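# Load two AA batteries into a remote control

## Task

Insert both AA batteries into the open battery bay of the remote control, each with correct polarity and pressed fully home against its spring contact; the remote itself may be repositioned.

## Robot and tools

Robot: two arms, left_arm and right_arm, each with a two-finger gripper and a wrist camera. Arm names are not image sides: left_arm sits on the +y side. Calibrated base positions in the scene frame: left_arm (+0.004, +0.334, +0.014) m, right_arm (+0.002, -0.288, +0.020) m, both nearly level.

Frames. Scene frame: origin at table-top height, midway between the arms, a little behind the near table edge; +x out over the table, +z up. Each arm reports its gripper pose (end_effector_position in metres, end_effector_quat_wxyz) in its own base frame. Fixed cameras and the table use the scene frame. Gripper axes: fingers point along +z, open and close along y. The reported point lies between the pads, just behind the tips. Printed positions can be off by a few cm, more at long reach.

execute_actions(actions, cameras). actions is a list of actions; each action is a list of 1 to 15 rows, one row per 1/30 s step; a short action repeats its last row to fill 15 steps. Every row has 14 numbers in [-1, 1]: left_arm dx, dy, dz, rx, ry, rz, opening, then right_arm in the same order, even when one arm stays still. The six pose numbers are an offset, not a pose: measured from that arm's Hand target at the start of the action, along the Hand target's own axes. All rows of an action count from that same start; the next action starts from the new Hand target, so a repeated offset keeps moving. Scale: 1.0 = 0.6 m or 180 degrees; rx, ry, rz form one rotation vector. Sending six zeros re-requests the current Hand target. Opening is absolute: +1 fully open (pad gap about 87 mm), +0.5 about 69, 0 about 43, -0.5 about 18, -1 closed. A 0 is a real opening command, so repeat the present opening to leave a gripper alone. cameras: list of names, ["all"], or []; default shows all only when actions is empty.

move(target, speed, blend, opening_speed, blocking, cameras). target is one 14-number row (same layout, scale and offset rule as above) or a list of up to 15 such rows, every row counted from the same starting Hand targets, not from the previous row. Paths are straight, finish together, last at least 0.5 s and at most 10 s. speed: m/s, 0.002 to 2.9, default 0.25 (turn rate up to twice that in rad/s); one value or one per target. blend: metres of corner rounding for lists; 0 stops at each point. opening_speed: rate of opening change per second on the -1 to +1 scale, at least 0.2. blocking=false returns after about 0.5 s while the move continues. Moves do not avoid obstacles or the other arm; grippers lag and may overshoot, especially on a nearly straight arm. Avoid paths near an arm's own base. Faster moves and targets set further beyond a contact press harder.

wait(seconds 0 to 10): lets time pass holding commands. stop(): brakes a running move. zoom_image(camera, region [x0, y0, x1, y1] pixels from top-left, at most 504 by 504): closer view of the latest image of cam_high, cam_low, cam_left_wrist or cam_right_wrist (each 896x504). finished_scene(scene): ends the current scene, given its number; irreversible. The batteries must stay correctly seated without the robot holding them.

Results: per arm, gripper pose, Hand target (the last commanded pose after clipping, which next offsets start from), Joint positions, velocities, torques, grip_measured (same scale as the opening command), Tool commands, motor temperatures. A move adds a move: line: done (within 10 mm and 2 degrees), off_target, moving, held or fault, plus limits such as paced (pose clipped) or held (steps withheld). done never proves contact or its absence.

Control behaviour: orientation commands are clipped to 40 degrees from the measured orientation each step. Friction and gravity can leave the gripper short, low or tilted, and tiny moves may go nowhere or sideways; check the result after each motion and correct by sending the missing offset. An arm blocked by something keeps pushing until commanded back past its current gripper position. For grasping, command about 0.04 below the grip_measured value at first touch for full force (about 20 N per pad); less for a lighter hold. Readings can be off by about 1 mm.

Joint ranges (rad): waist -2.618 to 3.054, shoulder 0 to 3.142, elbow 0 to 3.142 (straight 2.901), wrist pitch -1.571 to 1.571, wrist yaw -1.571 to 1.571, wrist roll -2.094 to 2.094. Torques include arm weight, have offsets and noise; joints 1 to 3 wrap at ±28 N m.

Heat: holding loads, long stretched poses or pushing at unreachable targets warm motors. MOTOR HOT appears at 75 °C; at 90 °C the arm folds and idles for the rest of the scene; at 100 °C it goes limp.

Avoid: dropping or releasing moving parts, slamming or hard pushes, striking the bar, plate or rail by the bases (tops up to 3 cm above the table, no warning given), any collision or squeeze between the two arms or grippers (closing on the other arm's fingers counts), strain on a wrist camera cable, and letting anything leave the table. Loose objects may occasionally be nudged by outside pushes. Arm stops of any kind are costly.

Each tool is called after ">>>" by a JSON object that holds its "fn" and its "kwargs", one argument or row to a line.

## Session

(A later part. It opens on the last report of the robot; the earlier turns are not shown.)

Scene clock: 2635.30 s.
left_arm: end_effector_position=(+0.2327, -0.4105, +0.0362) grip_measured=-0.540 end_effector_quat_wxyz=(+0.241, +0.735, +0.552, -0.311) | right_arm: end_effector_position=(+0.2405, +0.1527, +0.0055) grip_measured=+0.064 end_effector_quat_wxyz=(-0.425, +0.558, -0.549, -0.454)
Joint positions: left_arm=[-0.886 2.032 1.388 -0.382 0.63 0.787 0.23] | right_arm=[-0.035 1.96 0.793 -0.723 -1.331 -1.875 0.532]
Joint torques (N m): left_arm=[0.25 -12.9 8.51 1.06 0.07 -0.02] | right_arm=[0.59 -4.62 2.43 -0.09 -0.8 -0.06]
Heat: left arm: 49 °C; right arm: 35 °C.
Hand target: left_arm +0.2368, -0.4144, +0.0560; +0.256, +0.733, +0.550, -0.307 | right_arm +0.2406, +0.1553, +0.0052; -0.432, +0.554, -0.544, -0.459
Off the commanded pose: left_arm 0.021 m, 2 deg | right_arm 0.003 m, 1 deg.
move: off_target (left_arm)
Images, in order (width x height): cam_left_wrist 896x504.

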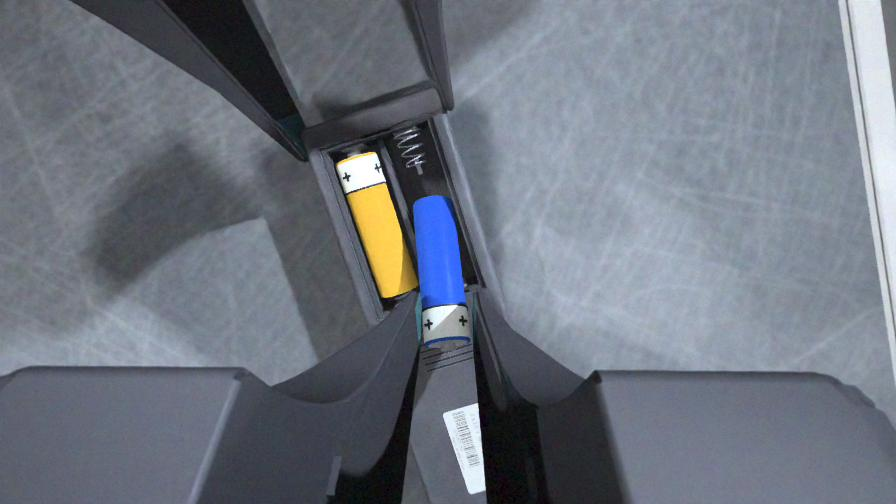

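>>> {"fn": "move", "kwargs": {
  "target": [0,0,0,0,0,0,-0.74,0,0,0,0,0,0,-0.1],
  "opening_speed": 0.4,
  "cameras": ["cam_left_wrist","cam_right_wrist"]
}}

Scene clock: 2639.83 s.
left_arm: end_effector_position=(+0.2334, -0.4104, +0.0361) grip_measured=-0.602 end_effector_quat_wxyz=(+0.241, +0.735, +0.553, -0.309) | right_arm: end_effector_position=(+0.2405, +0.1527, +0.0055) grip_measured=+0.064 end_effector_quat_wxyz=(-0.425, +0.558, -0.549, -0.454)
Joint positions: left_arm=[-0.886 2.032 1.389 -0.382 0.626 0.786 0.199] | right_arm=[-0.035 1.96 0.793 -0.723 -1.331 -1.875 0.532]
Joint torques (N m): left_arm=[0.21 -12.94 8.53 1.05 0.1 -0.03] | right_arm=[0.59 -4.62 2.44 -0.09 -0.8 -0.06]
Heat: left arm: 49 °C; right arm: 35 °C.
Hand target: left_arm +0.2368, -0.4143, +0.0560; +0.256, +0.733, +0.550, -0.307 | right_arm +0.2406, +0.1553, +0.0052; -0.432, +0.554, -0.544, -0.459
Off the commanded pose: left_arm 0.021 m, 2 deg | right_arm 0.003 m, 1 deg.
move: off_target (left_arm)
Images, in order (width x height): cam_left_wrist 896x504, cam_right_wrist 896x504.

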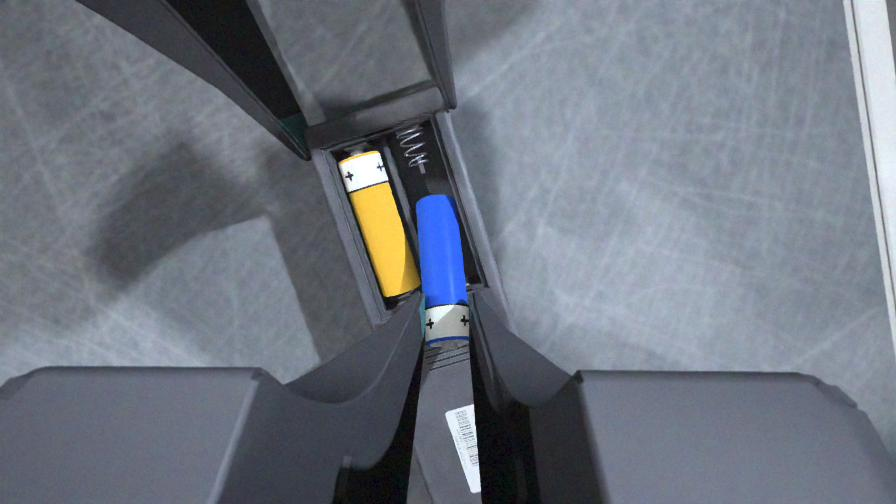

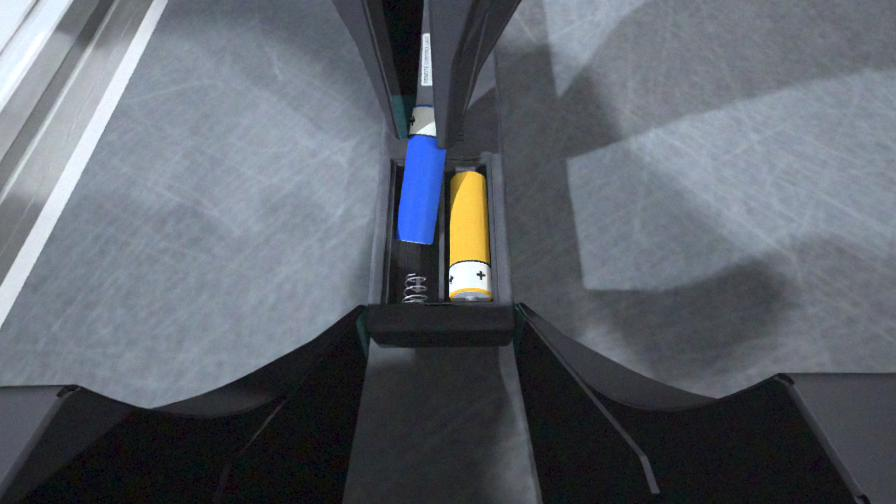

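>>> {"fn": "move", "kwargs": {
  "target": [
    [0,0,0,0,0,0,-0.54,0,0,0,0,0,0,-0.1],
    [-0.0085,0,-0.0043,0,0,0,-0.54,0,0,0,0,0,0,-0.1],
    [-0.0085,0,-0.0043,0,0,0,-0.74,0,0,0,0,0,0,-0.1]
  ],
  "speed": 0.05,
  "opening_speed": 0.5,
  "cameras": ["cam_left_wrist","cam_right_wrist"]
}}

Scene clock: 2646.50 s.
left_arm: end_effector_position=(+0.2335, -0.4135, +0.0418) grip_measured=-0.739 end_effector_quat_wxyz=(+0.242, +0.735, +0.552, -0.310) | right_arm: end_effector_position=(+0.2405, +0.1527, +0.0055) grip_measured=+0.064 end_effector_quat_wxyz=(-0.425, +0.558, -0.549, -0.454)
Joint positions: left_arm=[-0.889 2.031 1.411 -0.401 0.626 0.783 0.13] | right_arm=[-0.035 1.96 0.793 -0.723 -1.331 -1.875 0.532]
Joint torques (N m): left_arm=[0.27 -13.27 8.12 1.05 0.08 -0.04] | right_arm=[0.61 -4.6 2.43 -0.09 -0.8 -0.06]
Motor temperatures (°C): left_arm=[25 50 41 43 23 23 23] | right_arm=[25 35 27 24 27 25 26]
Heat: left arm: 50 °C; right arm: 35 °C.
Hand target: left_arm +0.2362, -0.4158, +0.0614; +0.256, +0.733, +0.550, -0.307 | right_arm +0.2406, +0.1553, +0.0052; -0.432, +0.554, -0.544, -0.459
Off the commanded pose: left_arm 0.020 m, 2 deg | right_arm 0.003 m, 1 deg.
move: off_target (left_arm); target 3's new opening was sent with left_arm's hand 0.023 m and 2 deg from that target
Images, in order (width x height): cam_left_wrist 896x504, cam_right_wrist 896x504.

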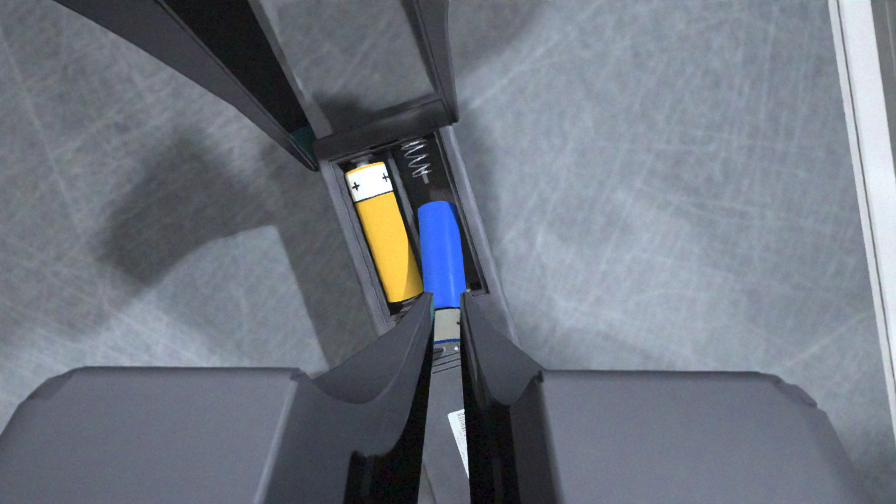

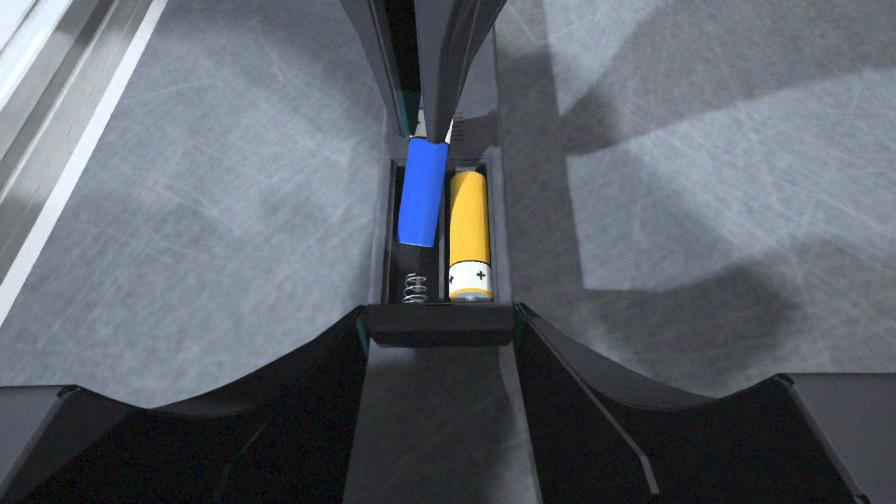

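>>> {"fn": "move", "kwargs": {
  "target": [
    [0,0,0,0,0,0,-0.54,0,0,0,0,0,0,-0.1],
    [0.0257,0,0.0239,0,0,0,-0.54,0,0,0,0,0,0,-0.1]
  ],
  "speed": 0.05,
  "opening_speed": 0.5
}}

Scene clock: 2654.60 s.
left_arm: end_effector_position=(+0.2345, -0.4148, +0.0395) grip_measured=-0.540 end_effector_quat_wxyz=(+0.249, +0.735, +0.549, -0.310) | right_arm: end_effector_position=(+0.2405, +0.1527, +0.0055) grip_measured=+0.064 end_effector_quat_wxyz=(-0.425, +0.558, -0.549, -0.454)
Joint positions: left_arm=[-0.889 2.031 1.395 -0.37 0.626 0.783 0.23] | right_arm=[-0.035 1.96 0.793 -0.723 -1.331 -1.875 0.532]
Joint torques (N m): left_arm=[0.39 -10.43 5.97 1.48 0.07 0] | right_arm=[0.61 -4.62 2.44 -0.09 -0.8 -0.06]
Heat: left arm: 52 °C; right arm: 35 °C.
Hand target: left_arm +0.2370, -0.4161, +0.0405; +0.256, +0.733, +0.550, -0.307 | right_arm +0.2406, +0.1553, +0.0052; -0.432, +0.554, -0.544, -0.459
Off the commanded pose: left_arm 0.003 m, 1 deg | right_arm 0.003 m, 1 deg.
move: done

>>> {"fn": "move", "kwargs": {
  "target": [0.0025,0,0.0023,0,0,0,-0.74,0,0,0,0,0,0,-0.1],
  "opening_speed": 0.4,
  "cameras": ["cam_left_wrist","cam_right_wrist"]
}}

Scene clock: 2658.30 s.
left_arm: end_effector_position=(+0.2360, -0.4166, +0.0406) grip_measured=-0.740 end_effector_quat_wxyz=(+0.254, +0.735, +0.547, -0.309) | right_arm: end_effector_position=(+0.2405, +0.1527, +0.0055) grip_measured=+0.064 end_effector_quat_wxyz=(-0.425, +0.558, -0.549, -0.454)
Joint positions: left_arm=[-0.889 2.031 1.395 -0.359 0.626 0.783 0.13] | right_arm=[-0.035 1.96 0.793 -0.723 -1.331 -1.875 0.532]
Joint torques (N m): left_arm=[0.36 -10.18 5.68 1.44 0.07 -0.01] | right_arm=[0.61 -4.62 2.43 -0.09 -0.8 -0.06]
Heat: left arm: 52 °C; right arm: 35 °C.
Hand target: left_arm +0.2370, -0.4161, +0.0384; +0.256, +0.733, +0.550, -0.307 | right_arm +0.2406, +0.1553, +0.0052; -0.432, +0.554, -0.544, -0.459
Off the commanded pose: left_arm 0.002 m, 1 deg | right_arm 0.003 m, 1 deg.
move: done
Images, in order (width x height): cam_left_wrist 896x504, cam_right_wrist 896x504.

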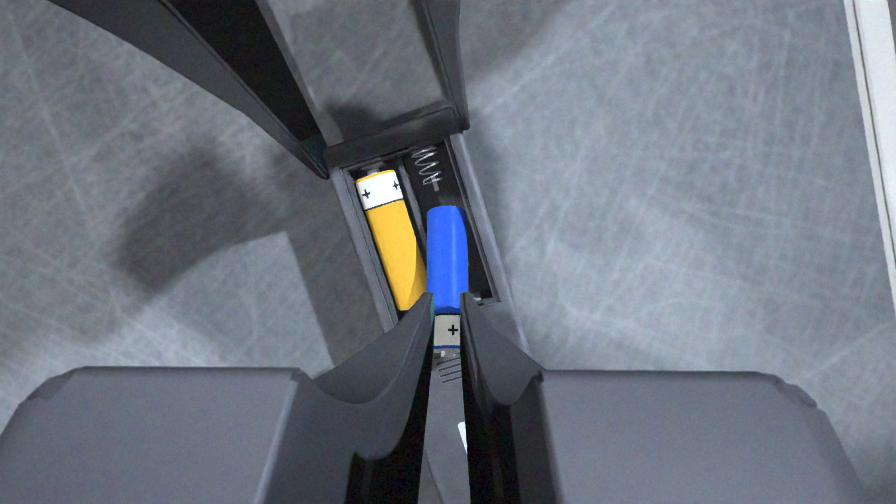

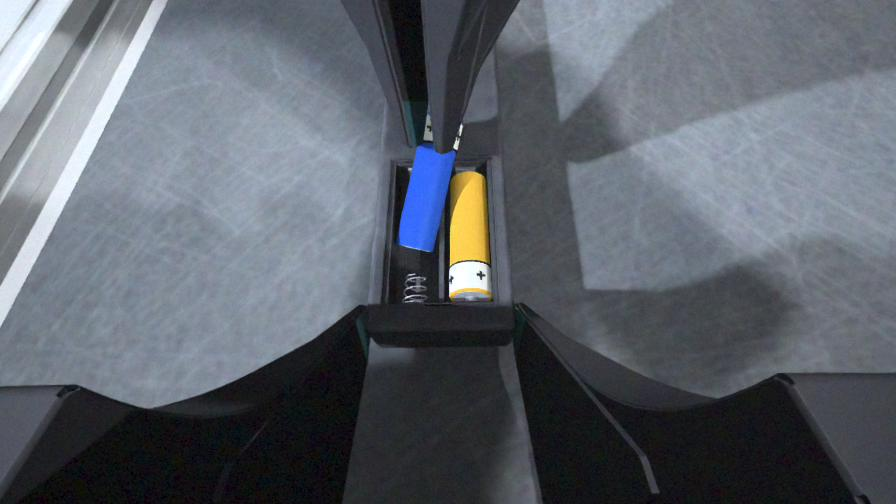

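>>> {"fn": "move", "kwargs": {
  "target": [
    [0,0,0,0,0,0,-0.54,0,0,0,0,0,0,-0.1],
    [0.0086,0,0.0079,0,0,0,-0.54,0,0,0,0,0,0,-0.1],
    [0.0086,0,0.0079,0,0,0,-0.7,0,0,0,0,0,0,-0.1]
  ],
  "speed": 0.05,
  "opening_speed": 0.4,
  "cameras": ["cam_left_wrist","cam_right_wrist"]
}}

Scene clock: 2674.57 s.
left_arm: end_effector_position=(+0.2357, -0.4161, +0.0372) grip_measured=-0.644 end_effector_quat_wxyz=(+0.256, +0.735, +0.546, -0.309) | right_arm: end_effector_position=(+0.2405, +0.1527, +0.0055) grip_measured=+0.064 end_effector_quat_wxyz=(-0.425, +0.558, -0.549, -0.454)
Joint positions: left_arm=[-0.889 2.031 1.378 -0.337 0.626 0.783 0.178] | right_arm=[-0.035 1.96 0.793 -0.723 -1.331 -1.875 0.532]
Joint torques (N m): left_arm=[0.46 -9.14 5.89 1.48 0.08 0.01] | right_arm=[0.61 -4.62 2.43 -0.09 -0.8 -0.06]
Heat: left arm: 52 °C; right arm: 35 °C.
Hand target: left_arm +0.2373, -0.4160, +0.0314; +0.256, +0.733, +0.550, -0.307 | right_arm +0.2406, +0.1553, +0.0052; -0.432, +0.554, -0.544, -0.459
Off the commanded pose: left_arm 0.006 m, 1 deg | right_arm 0.003 m, 1 deg.
move: done
Images, in order (width x height): cam_left_wrist 896x504, cam_right_wrist 896x504.

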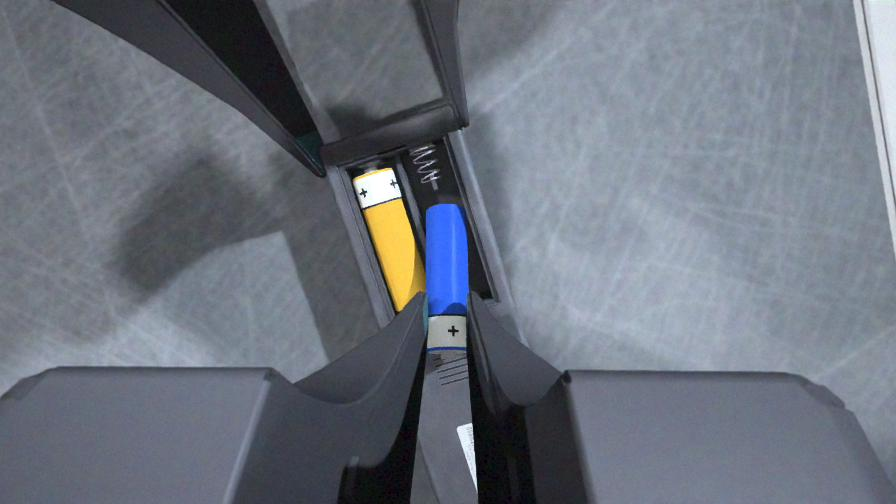

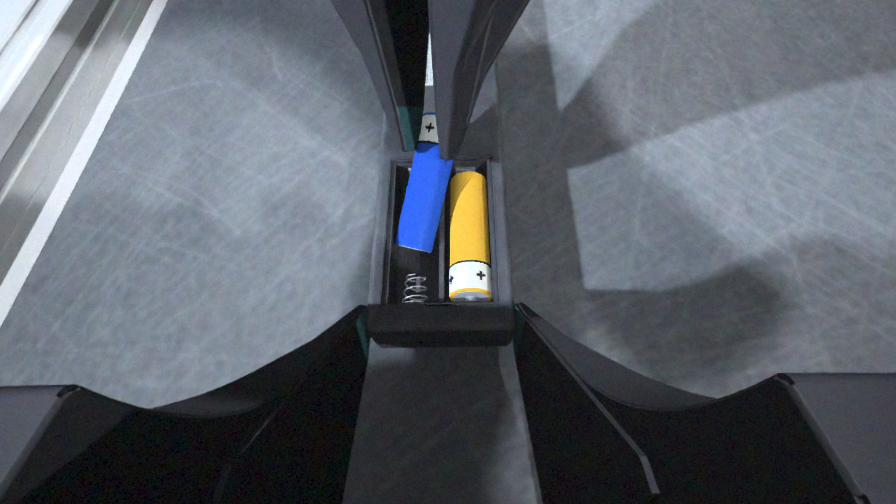

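>>> {"fn": "move", "kwargs": {
  "target": [0,-0.0117,0,-0.0489,0,-0.0454,-0.76,0,0,0,0,0,0,-0.1],
  "speed": 0.05,
  "cameras": ["cam_left_wrist","cam_right_wrist"]
}}

>>> {"fn": "zoom_image", "kwargs": {
  "camera": "cam_right_wrist",
  "region": [350, 90, 540, 330]
}}

Scene clock: 2684.50 s.
left_arm: end_effector_position=(+0.2322, -0.4232, +0.0342) grip_measured=-0.644 end_effector_quat_wxyz=(+0.297, +0.675, +0.608, -0.293) | right_arm: end_effector_position=(+0.2405, +0.1527, +0.0055) grip_measured=+0.064 end_effector_quat_wxyz=(-0.425, +0.558, -0.549, -0.454)
Joint positions: left_arm=[-0.934 1.975 1.234 -0.095 0.499 0.545 0.178] | right_arm=[-0.035 1.96 0.793 -0.723 -1.331 -1.875 0.532]
Joint torques (N m): left_arm=[0.2 -11.19 4.83 1.35 -0.29 -0.02] | right_arm=[0.61 -4.62 2.43 -0.09 -0.8 -0.06]
Heat: left arm: 52 °C; right arm: 35 °C.
Hand target: left_arm +0.2306, -0.4143, +0.0311; +0.289, +0.670, +0.623, -0.282 | right_arm +0.2406, +0.1553, +0.0052; -0.432, +0.554, -0.544, -0.459
Off the commanded pose: left_arm 0.010 m, 2 deg | right_arm 0.003 m, 1 deg.
move: done
Images, in order (width x height): cam_left_wrist 896x504, cam_right_wrist 896x504.

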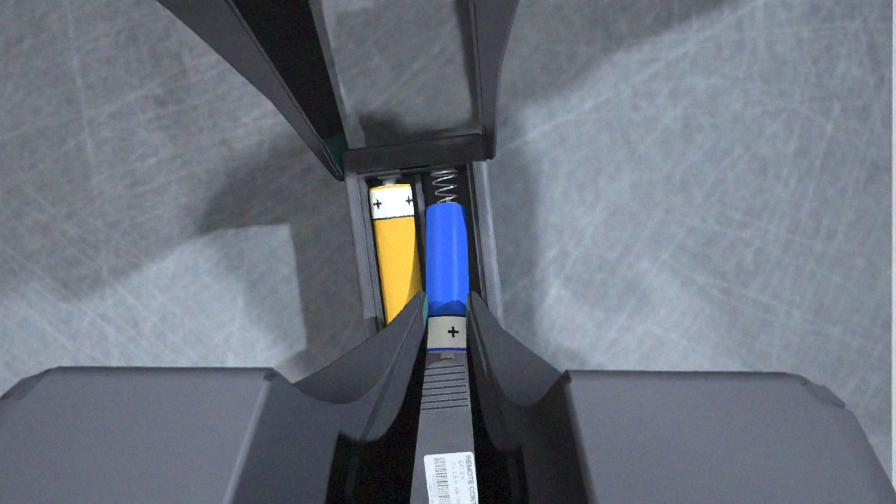

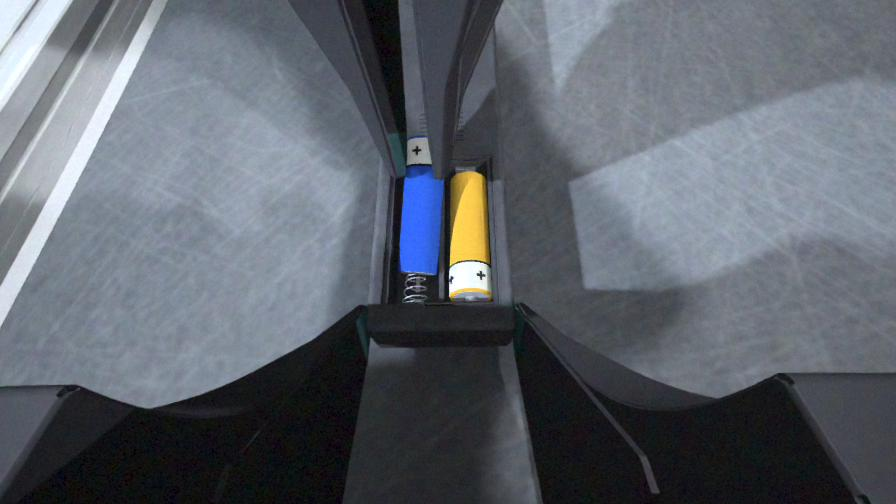

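Scaled by 2.100 from the camera's 896x504 image, which has a finer 1280x720 frame.

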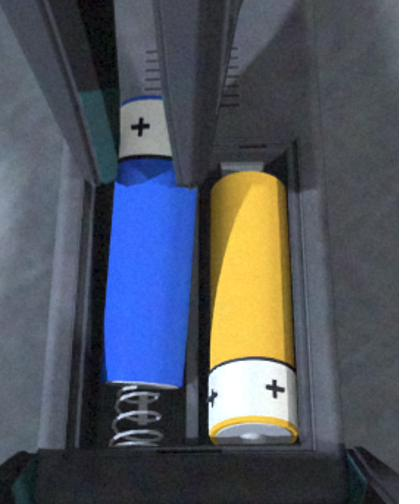

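>>> {"fn": "move", "kwargs": {
  "target": [-0.0152,-0.0075,0.029,-0.0205,0,-0.0187,-0.76,0,0,0,0,0,0,-0.1],
  "speed": 0.05,
  "cameras": ["cam_left_wrist","cam_right_wrist","cam_low"]
}}

>>> {"fn": "zoom_image", "kwargs": {
  "camera": "cam_right_wrist",
  "region": [350, 90, 540, 330]
}}

>>> {"fn": "zoom_image", "kwargs": {
  "camera": "cam_left_wrist",
  "region": [340, 110, 510, 400]
}}

Scene clock: 2694.90 s.
left_arm: end_effector_position=(+0.2282, -0.4308, +0.0328) grip_measured=-0.644 end_effector_quat_wxyz=(+0.301, +0.644, +0.649, -0.272) | right_arm: end_effector_position=(+0.2405, +0.1527, +0.0055) grip_measured=+0.064 end_effector_quat_wxyz=(-0.425, +0.558, -0.549, -0.454)
Joint positions: left_arm=[-0.98 1.975 1.234 -0.07 0.39 0.427 0.178] | right_arm=[-0.035 1.96 0.793 -0.723 -1.331 -1.875 0.532]
Joint torques (N m): left_arm=[-0.73 -8.68 5.48 1.87 -0.16 -0.08] | right_arm=[0.59 -4.62 2.43 -0.09 -0.8 -0.07]
Heat: left arm: 53 °C; right arm: 35 °C.
Hand target: left_arm +0.2252, -0.4330, +0.0260; +0.302, +0.642, +0.651, -0.270 | right_arm +0.2406, +0.1553, +0.0052; -0.432, +0.554, -0.544, -0.459
Off the commanded pose: left_arm 0.008 m, 0 deg | right_arm 0.003 m, 1 deg.
move: done
Images, in order (width x height): cam_low 896x504, cam_left_wrist 896x504, cam_right_wrist 896x504.

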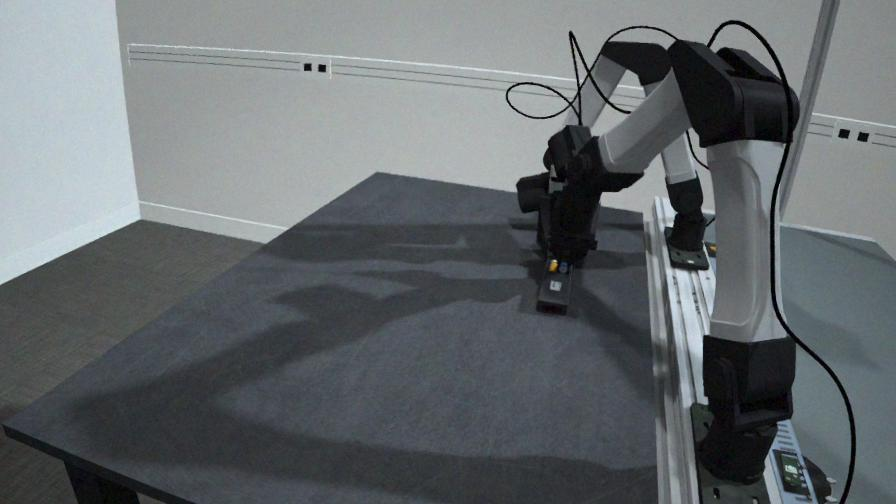

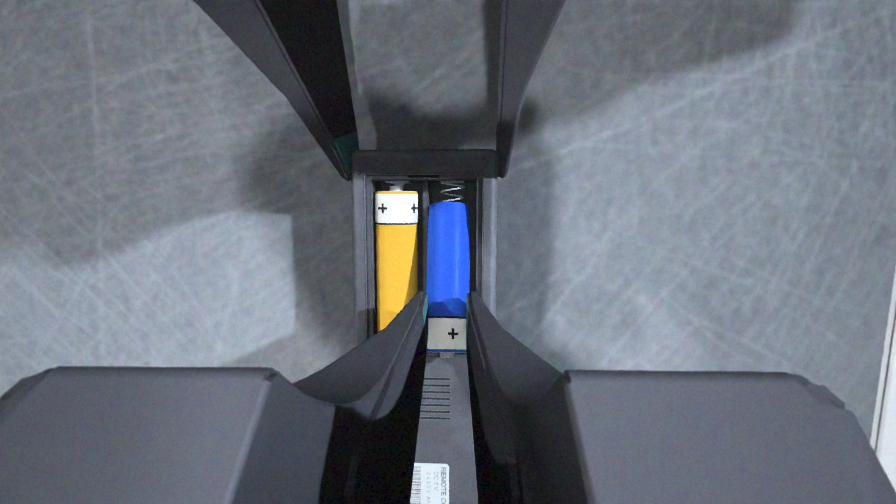

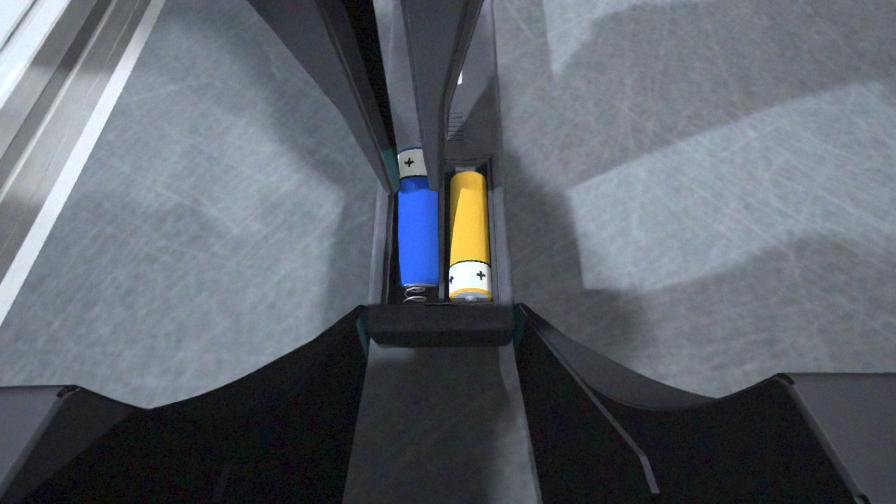

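Scaled by 2.100 from the camera's 896x504 image, which has a finer 1280x720 frame.

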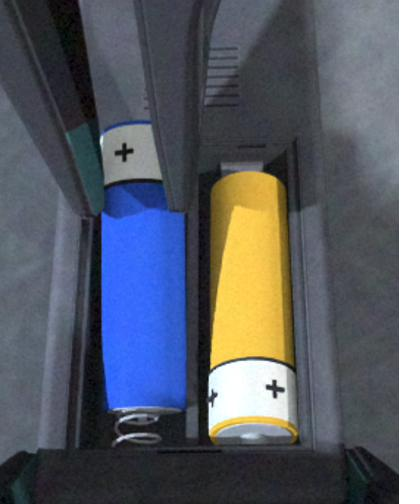

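Scaled by 1.738 from the camera's 896x504 image, which has a finer 1280x720 frame.

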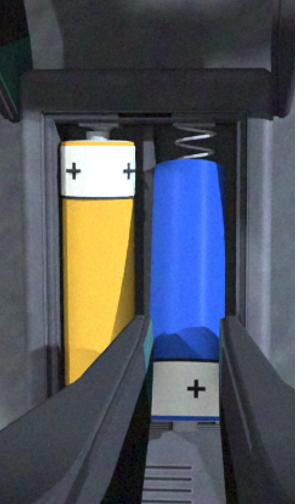

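>>> {"fn": "move", "kwargs": {
  "target": [-0.0116,-0.0017,0.0218,0,0,0,-0.78,0,0,0,0,0,0,-0.1],
  "speed": 0.04,
  "cameras": ["cam_left_wrist","cam_right_wrist"]
}}

>>> {"fn": "zoom_image", "kwargs": {
  "camera": "cam_right_wrist",
  "region": [350, 90, 540, 330]
}}

>>> {"fn": "zoom_image", "kwargs": {
  "camera": "cam_left_wrist",
  "region": [340, 110, 510, 400]
}}

Scene clock: 2702.53 s.
left_arm: end_effector_position=(+0.2274, -0.4339, +0.0290) grip_measured=-0.645 end_effector_quat_wxyz=(+0.301, +0.641, +0.656, -0.262) | right_arm: end_effector_position=(+0.2407, +0.1522, +0.0055) grip_measured=+0.064 end_effector_quat_wxyz=(-0.425, +0.558, -0.549, -0.454)
Joint positions: left_arm=[-0.995 1.988 1.244 -0.07 0.355 0.411 0.178] | right_arm=[-0.037 1.96 0.793 -0.723 -1.33 -1.875 0.532]
Joint torques (N m): left_arm=[-1.18 -6.17 8.51 1.89 0.06 -0.04] | right_arm=[0.81 -4.62 2.43 -0.09 -0.8 -0.07]
Heat: left arm: 53 °C; right arm: 35 °C.
Hand target: left_arm +0.2246, -0.4474, +0.0223; +0.302, +0.642, +0.651, -0.270 | right_arm +0.2406, +0.1553, +0.0052; -0.432, +0.554, -0.544, -0.459
Off the commanded pose: left_arm 0.015 m, 1 deg | right_arm 0.003 m, 1 deg.
move: off_target (left_arm)
Images, in order (width x height): cam_left_wrist 896x504, cam_right_wrist 896x504.

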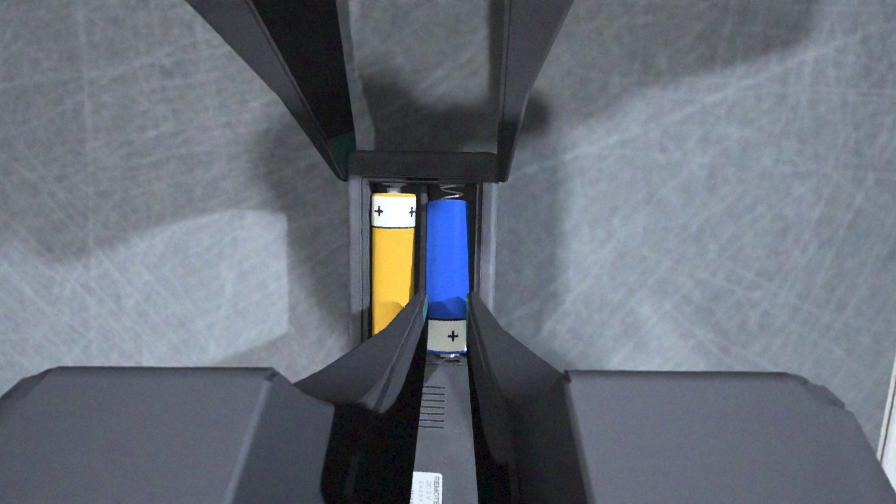

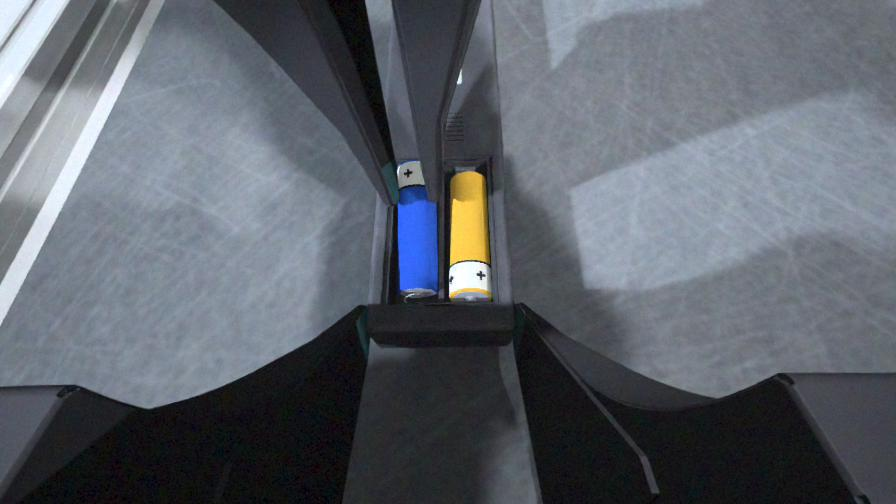

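Scaled by 2.100 from the camera's 896x504 image, which has a finer 1280x720 frame.

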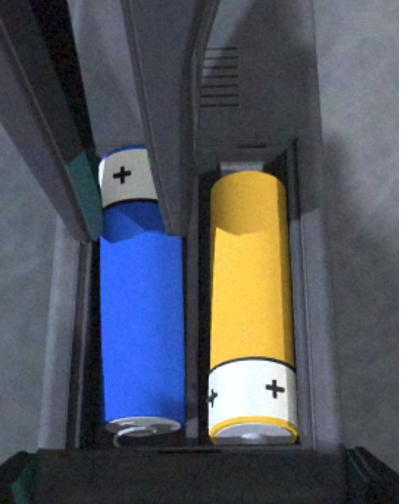

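Scaled by 1.738 from the camera's 896x504 image, which has a finer 1280x720 frame.

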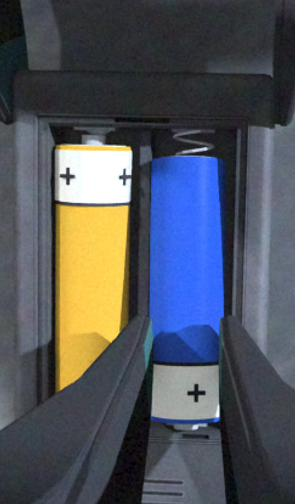

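>>> {"fn": "move", "kwargs": {
  "target": [0.0011,0,0.0169,0,0,0,-0.78,0,0,0,0,0,0,-0.1],
  "speed": 0.04,
  "cameras": ["cam_left_wrist","cam_right_wrist","cam_low"]
}}

>>> {"fn": "zoom_image", "kwargs": {
  "camera": "cam_right_wrist",
  "region": [350, 90, 540, 330]
}}

>>> {"fn": "zoom_image", "kwargs": {
  "camera": "cam_left_wrist",
  "region": [340, 110, 510, 400]
}}

>>> {"fn": "zoom_image", "kwargs": {
  "camera": "cam_low",
  "region": [520, 235, 600, 315]
}}

Scene clock: 2711.10 s.
left_arm: end_effector_position=(+0.2290, -0.4527, +0.0290) grip_measured=-0.779 end_effector_quat_wxyz=(+0.317, +0.641, +0.645, -0.268) | right_arm: end_effector_position=(+0.2415, +0.1504, +0.0054) grip_measured=+0.064 end_effector_quat_wxyz=(-0.426, +0.556, -0.552, -0.453)
Joint positions: left_arm=[-1.014 2.029 1.277 -0.019 0.35 0.402 0.11] | right_arm=[-0.044 1.96 0.793 -0.724 -1.329 -1.874 0.532]
Joint torques (N m): left_arm=[-0.18 -7.06 7.47 1.63 0.03 -0.03] | right_arm=[1.48 -4.6 2.43 -0.09 -0.82 -0.09]
Heat: left arm: 50 °C; right arm: 35 °C.
Hand target: left_arm +0.2252, -0.4543, +0.0149; +0.302, +0.642, +0.651, -0.270 | right_arm +0.2406, +0.1553, +0.0052; -0.432, +0.554, -0.544, -0.459
Off the commanded pose: left_arm 0.015 m, 2 deg | right_arm 0.005 m, 1 deg.
move: off_target (left_arm)
Images, in order (width x height): cam_low 896x504, cam_left_wrist 896x504, cam_right_wrist 896x504.

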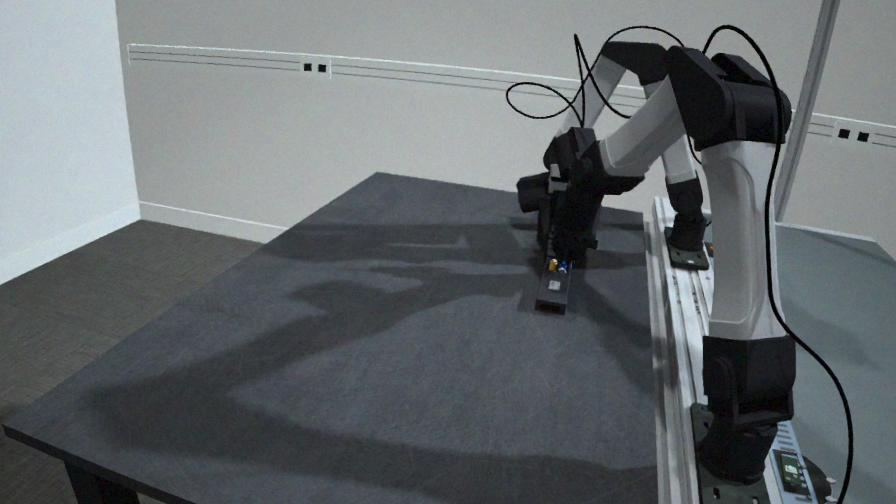

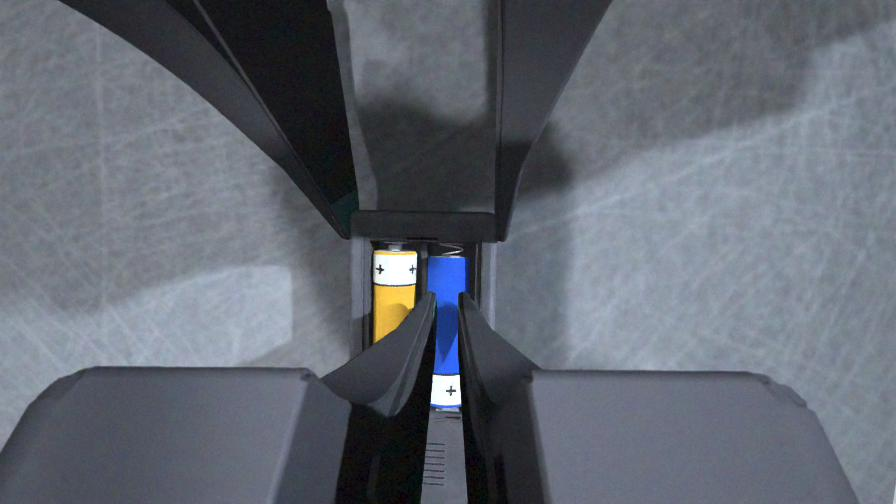

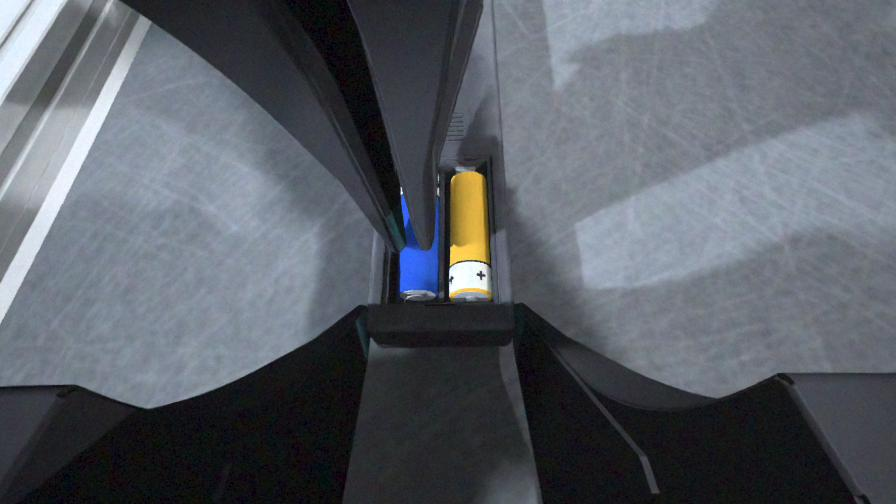

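Scaled by 2.100 from the camera's 896x504 image, which has a finer 1280x720 frame.

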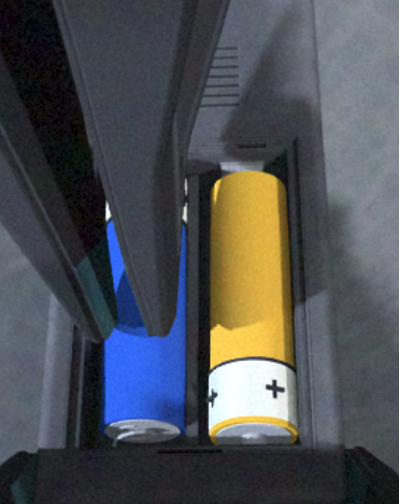

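Scaled by 1.738 from the camera's 896x504 image, which has a finer 1280x720 frame.

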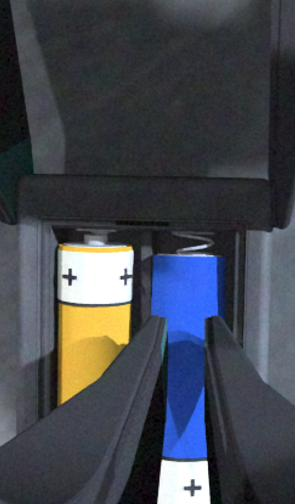

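Scaled by 6.300 from the camera's 896x504 image, which has a finer 1280x720 frame.

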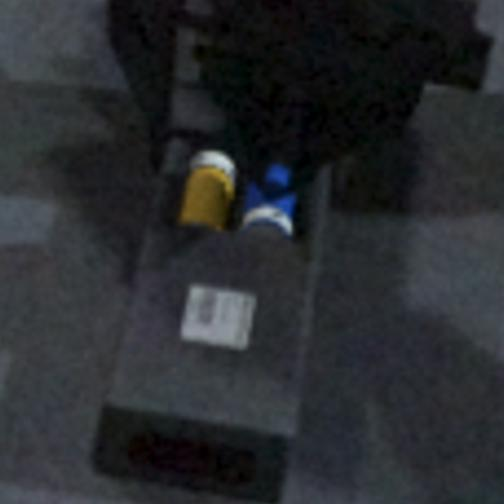

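>>> {"fn": "move", "kwargs": {
  "target": [-0.06,0,-0.055,0,0,0,-0.78,0,0,0,0,0,0,-0.1],
  "speed": 0.06,
  "cameras": ["cam_left_wrist","cam_right_wrist","cam_low"]
}}

>>> {"fn": "zoom_image", "kwargs": {
  "camera": "cam_right_wrist",
  "region": [350, 90, 540, 330]
}}

>>> {"fn": "zoom_image", "kwargs": {
  "camera": "cam_left_wrist",
  "region": [340, 110, 510, 460]
}}

>>> {"fn": "zoom_image", "kwargs": {
  "camera": "cam_low",
  "region": [520, 235, 600, 315]
}}

Scene clock: 2721.50 s.
left_arm: end_effector_position=(+0.2215, -0.4479, +0.0367) grip_measured=-0.780 end_effector_quat_wxyz=(+0.282, +0.647, +0.658, -0.262) | right_arm: end_effector_position=(+0.2407, +0.1522, +0.0056) grip_measured=+0.064 end_effector_quat_wxyz=(-0.425, +0.558, -0.550, -0.454)
Joint positions: left_arm=[-1.021 2.023 1.351 -0.174 0.35 0.4 0.11] | right_arm=[-0.037 1.96 0.793 -0.724 -1.331 -1.874 0.532]
Joint torques (N m): left_arm=[0.14 -13.94 8.75 1.36 0.01 -0.01] | right_arm=[0.81 -4.63 2.43 -0.09 -0.8 -0.08]
Heat: left arm: 50 °C; right arm: 35 °C.
Hand target: left_arm +0.2235, -0.4542, +0.0637; +0.302, +0.642, +0.651, -0.270 | right_arm +0.2406, +0.1553, +0.0053; -0.432, +0.554, -0.544, -0.459
Off the commanded pose: left_arm 0.028 m, 3 deg | right_arm 0.003 m, 1 deg.
move: off_target (left_arm)
Images, in order (width x height): cam_low 896x504, cam_left_wrist 896x504, cam_right_wrist 896x504.

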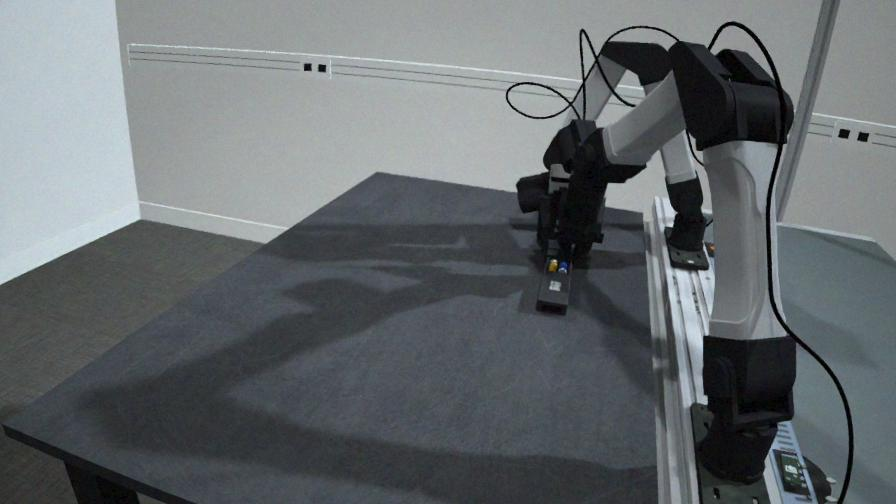

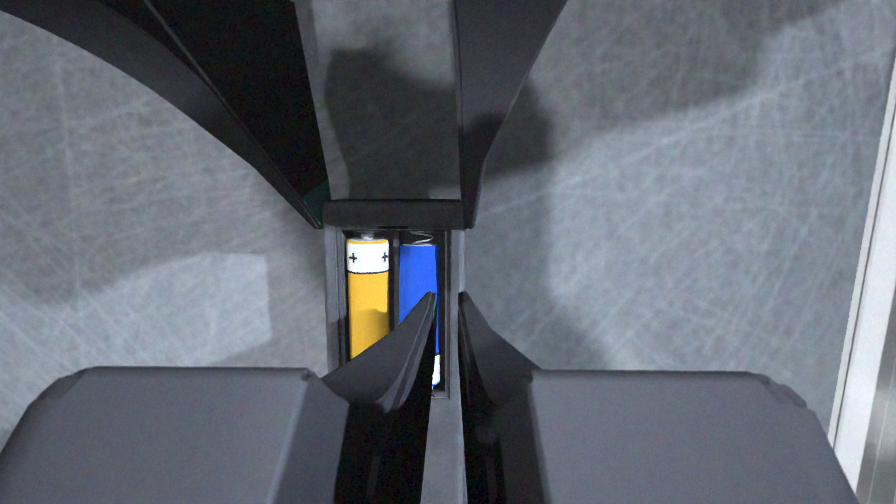

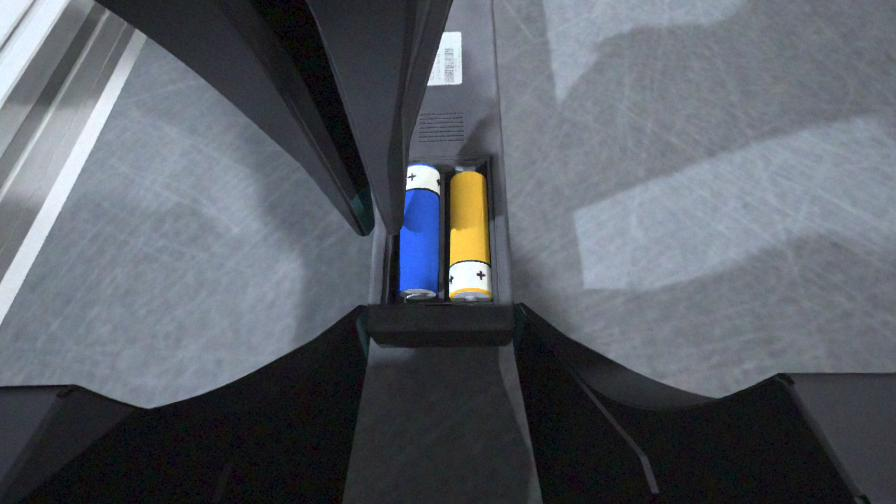

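Scaled by 2.100 from the camera's 896x504 image, which has a finer 1280x720 frame.

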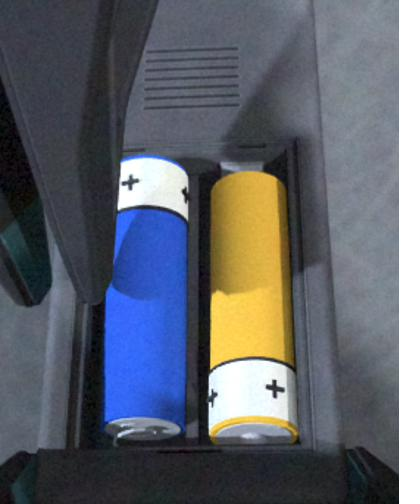

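Scaled by 1.440 from the camera's 896x504 image, which has a finer 1280x720 frame.

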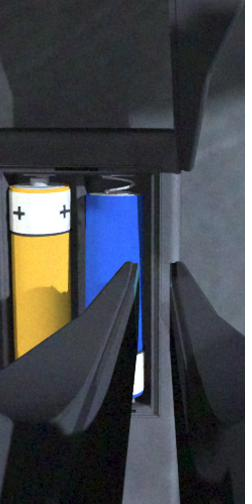

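Scaled by 6.300 from the camera's 896x504 image, which has a finer 1280x720 frame.

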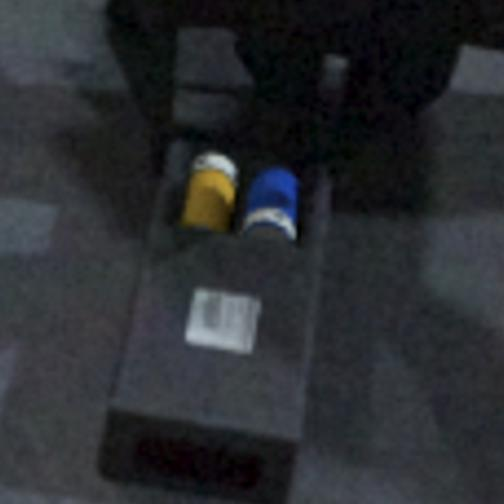

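>>> {"fn": "move", "kwargs": {
  "target": [-0.0246,0,-0.0225,0,0,0,-0.86,0,0,0,0,0,0,-0.1],
  "speed": 0.08,
  "cameras": ["cam_left_wrist","cam_right_wrist"]
}}

>>> {"fn": "zoom_image", "kwargs": {
  "camera": "cam_right_wrist",
  "region": [350, 90, 540, 330]
}}

Scene clock: 2727.77 s.
left_arm: end_effector_position=(+0.2213, -0.4499, +0.0590) grip_measured=-0.860 end_effector_quat_wxyz=(+0.285, +0.648, +0.656, -0.263) | right_arm: end_effector_position=(+0.2407, +0.1522, +0.0056) grip_measured=+0.064 end_effector_quat_wxyz=(-0.425, +0.558, -0.550, -0.454)
Joint positions: left_arm=[-1.024 1.994 1.399 -0.246 0.35 0.399 0.07] | right_arm=[-0.037 1.96 0.793 -0.724 -1.331 -1.874 0.532]
Joint torques (N m): left_arm=[0.24 -13.49 8.81 1.38 0.01 -0.02] | right_arm=[0.8 -4.62 2.43 -0.09 -0.8 -0.07]
Heat: left arm: 52 °C; right arm: 35 °C.
Hand target: left_arm +0.2228, -0.4542, +0.0839; +0.302, +0.642, +0.651, -0.270 | right_arm +0.2406, +0.1553, +0.0053; -0.432, +0.554, -0.544, -0.459
Off the commanded pose: left_arm 0.025 m, 2 deg | right_arm 0.003 m, 1 deg.
move: off_target (left_arm)
Images, in order (width x height): cam_left_wrist 896x504, cam_right_wrist 896x504.

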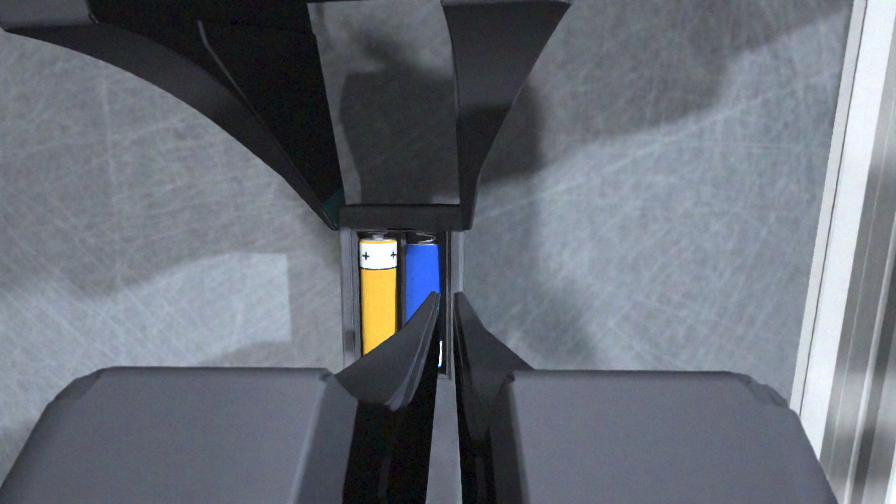

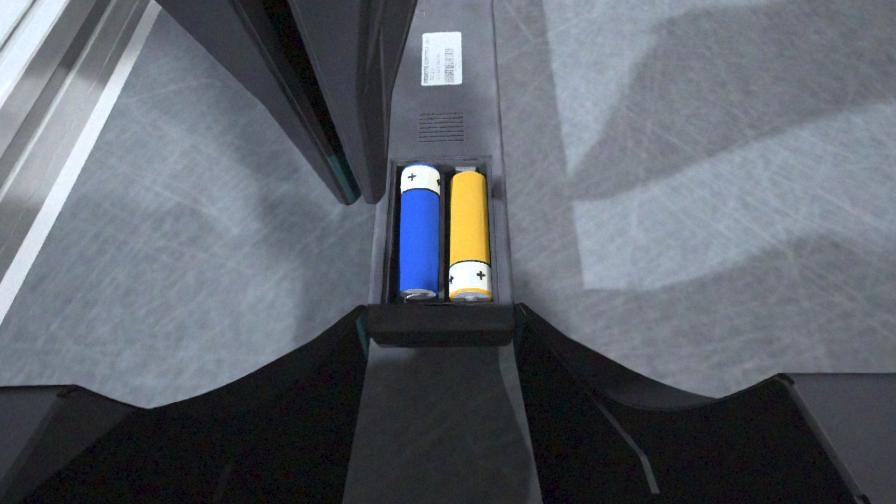

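Scaled by 2.100 from the camera's 896x504 image, which has a finer 1280x720 frame.

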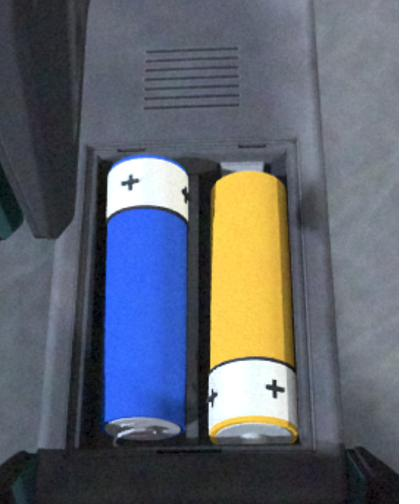

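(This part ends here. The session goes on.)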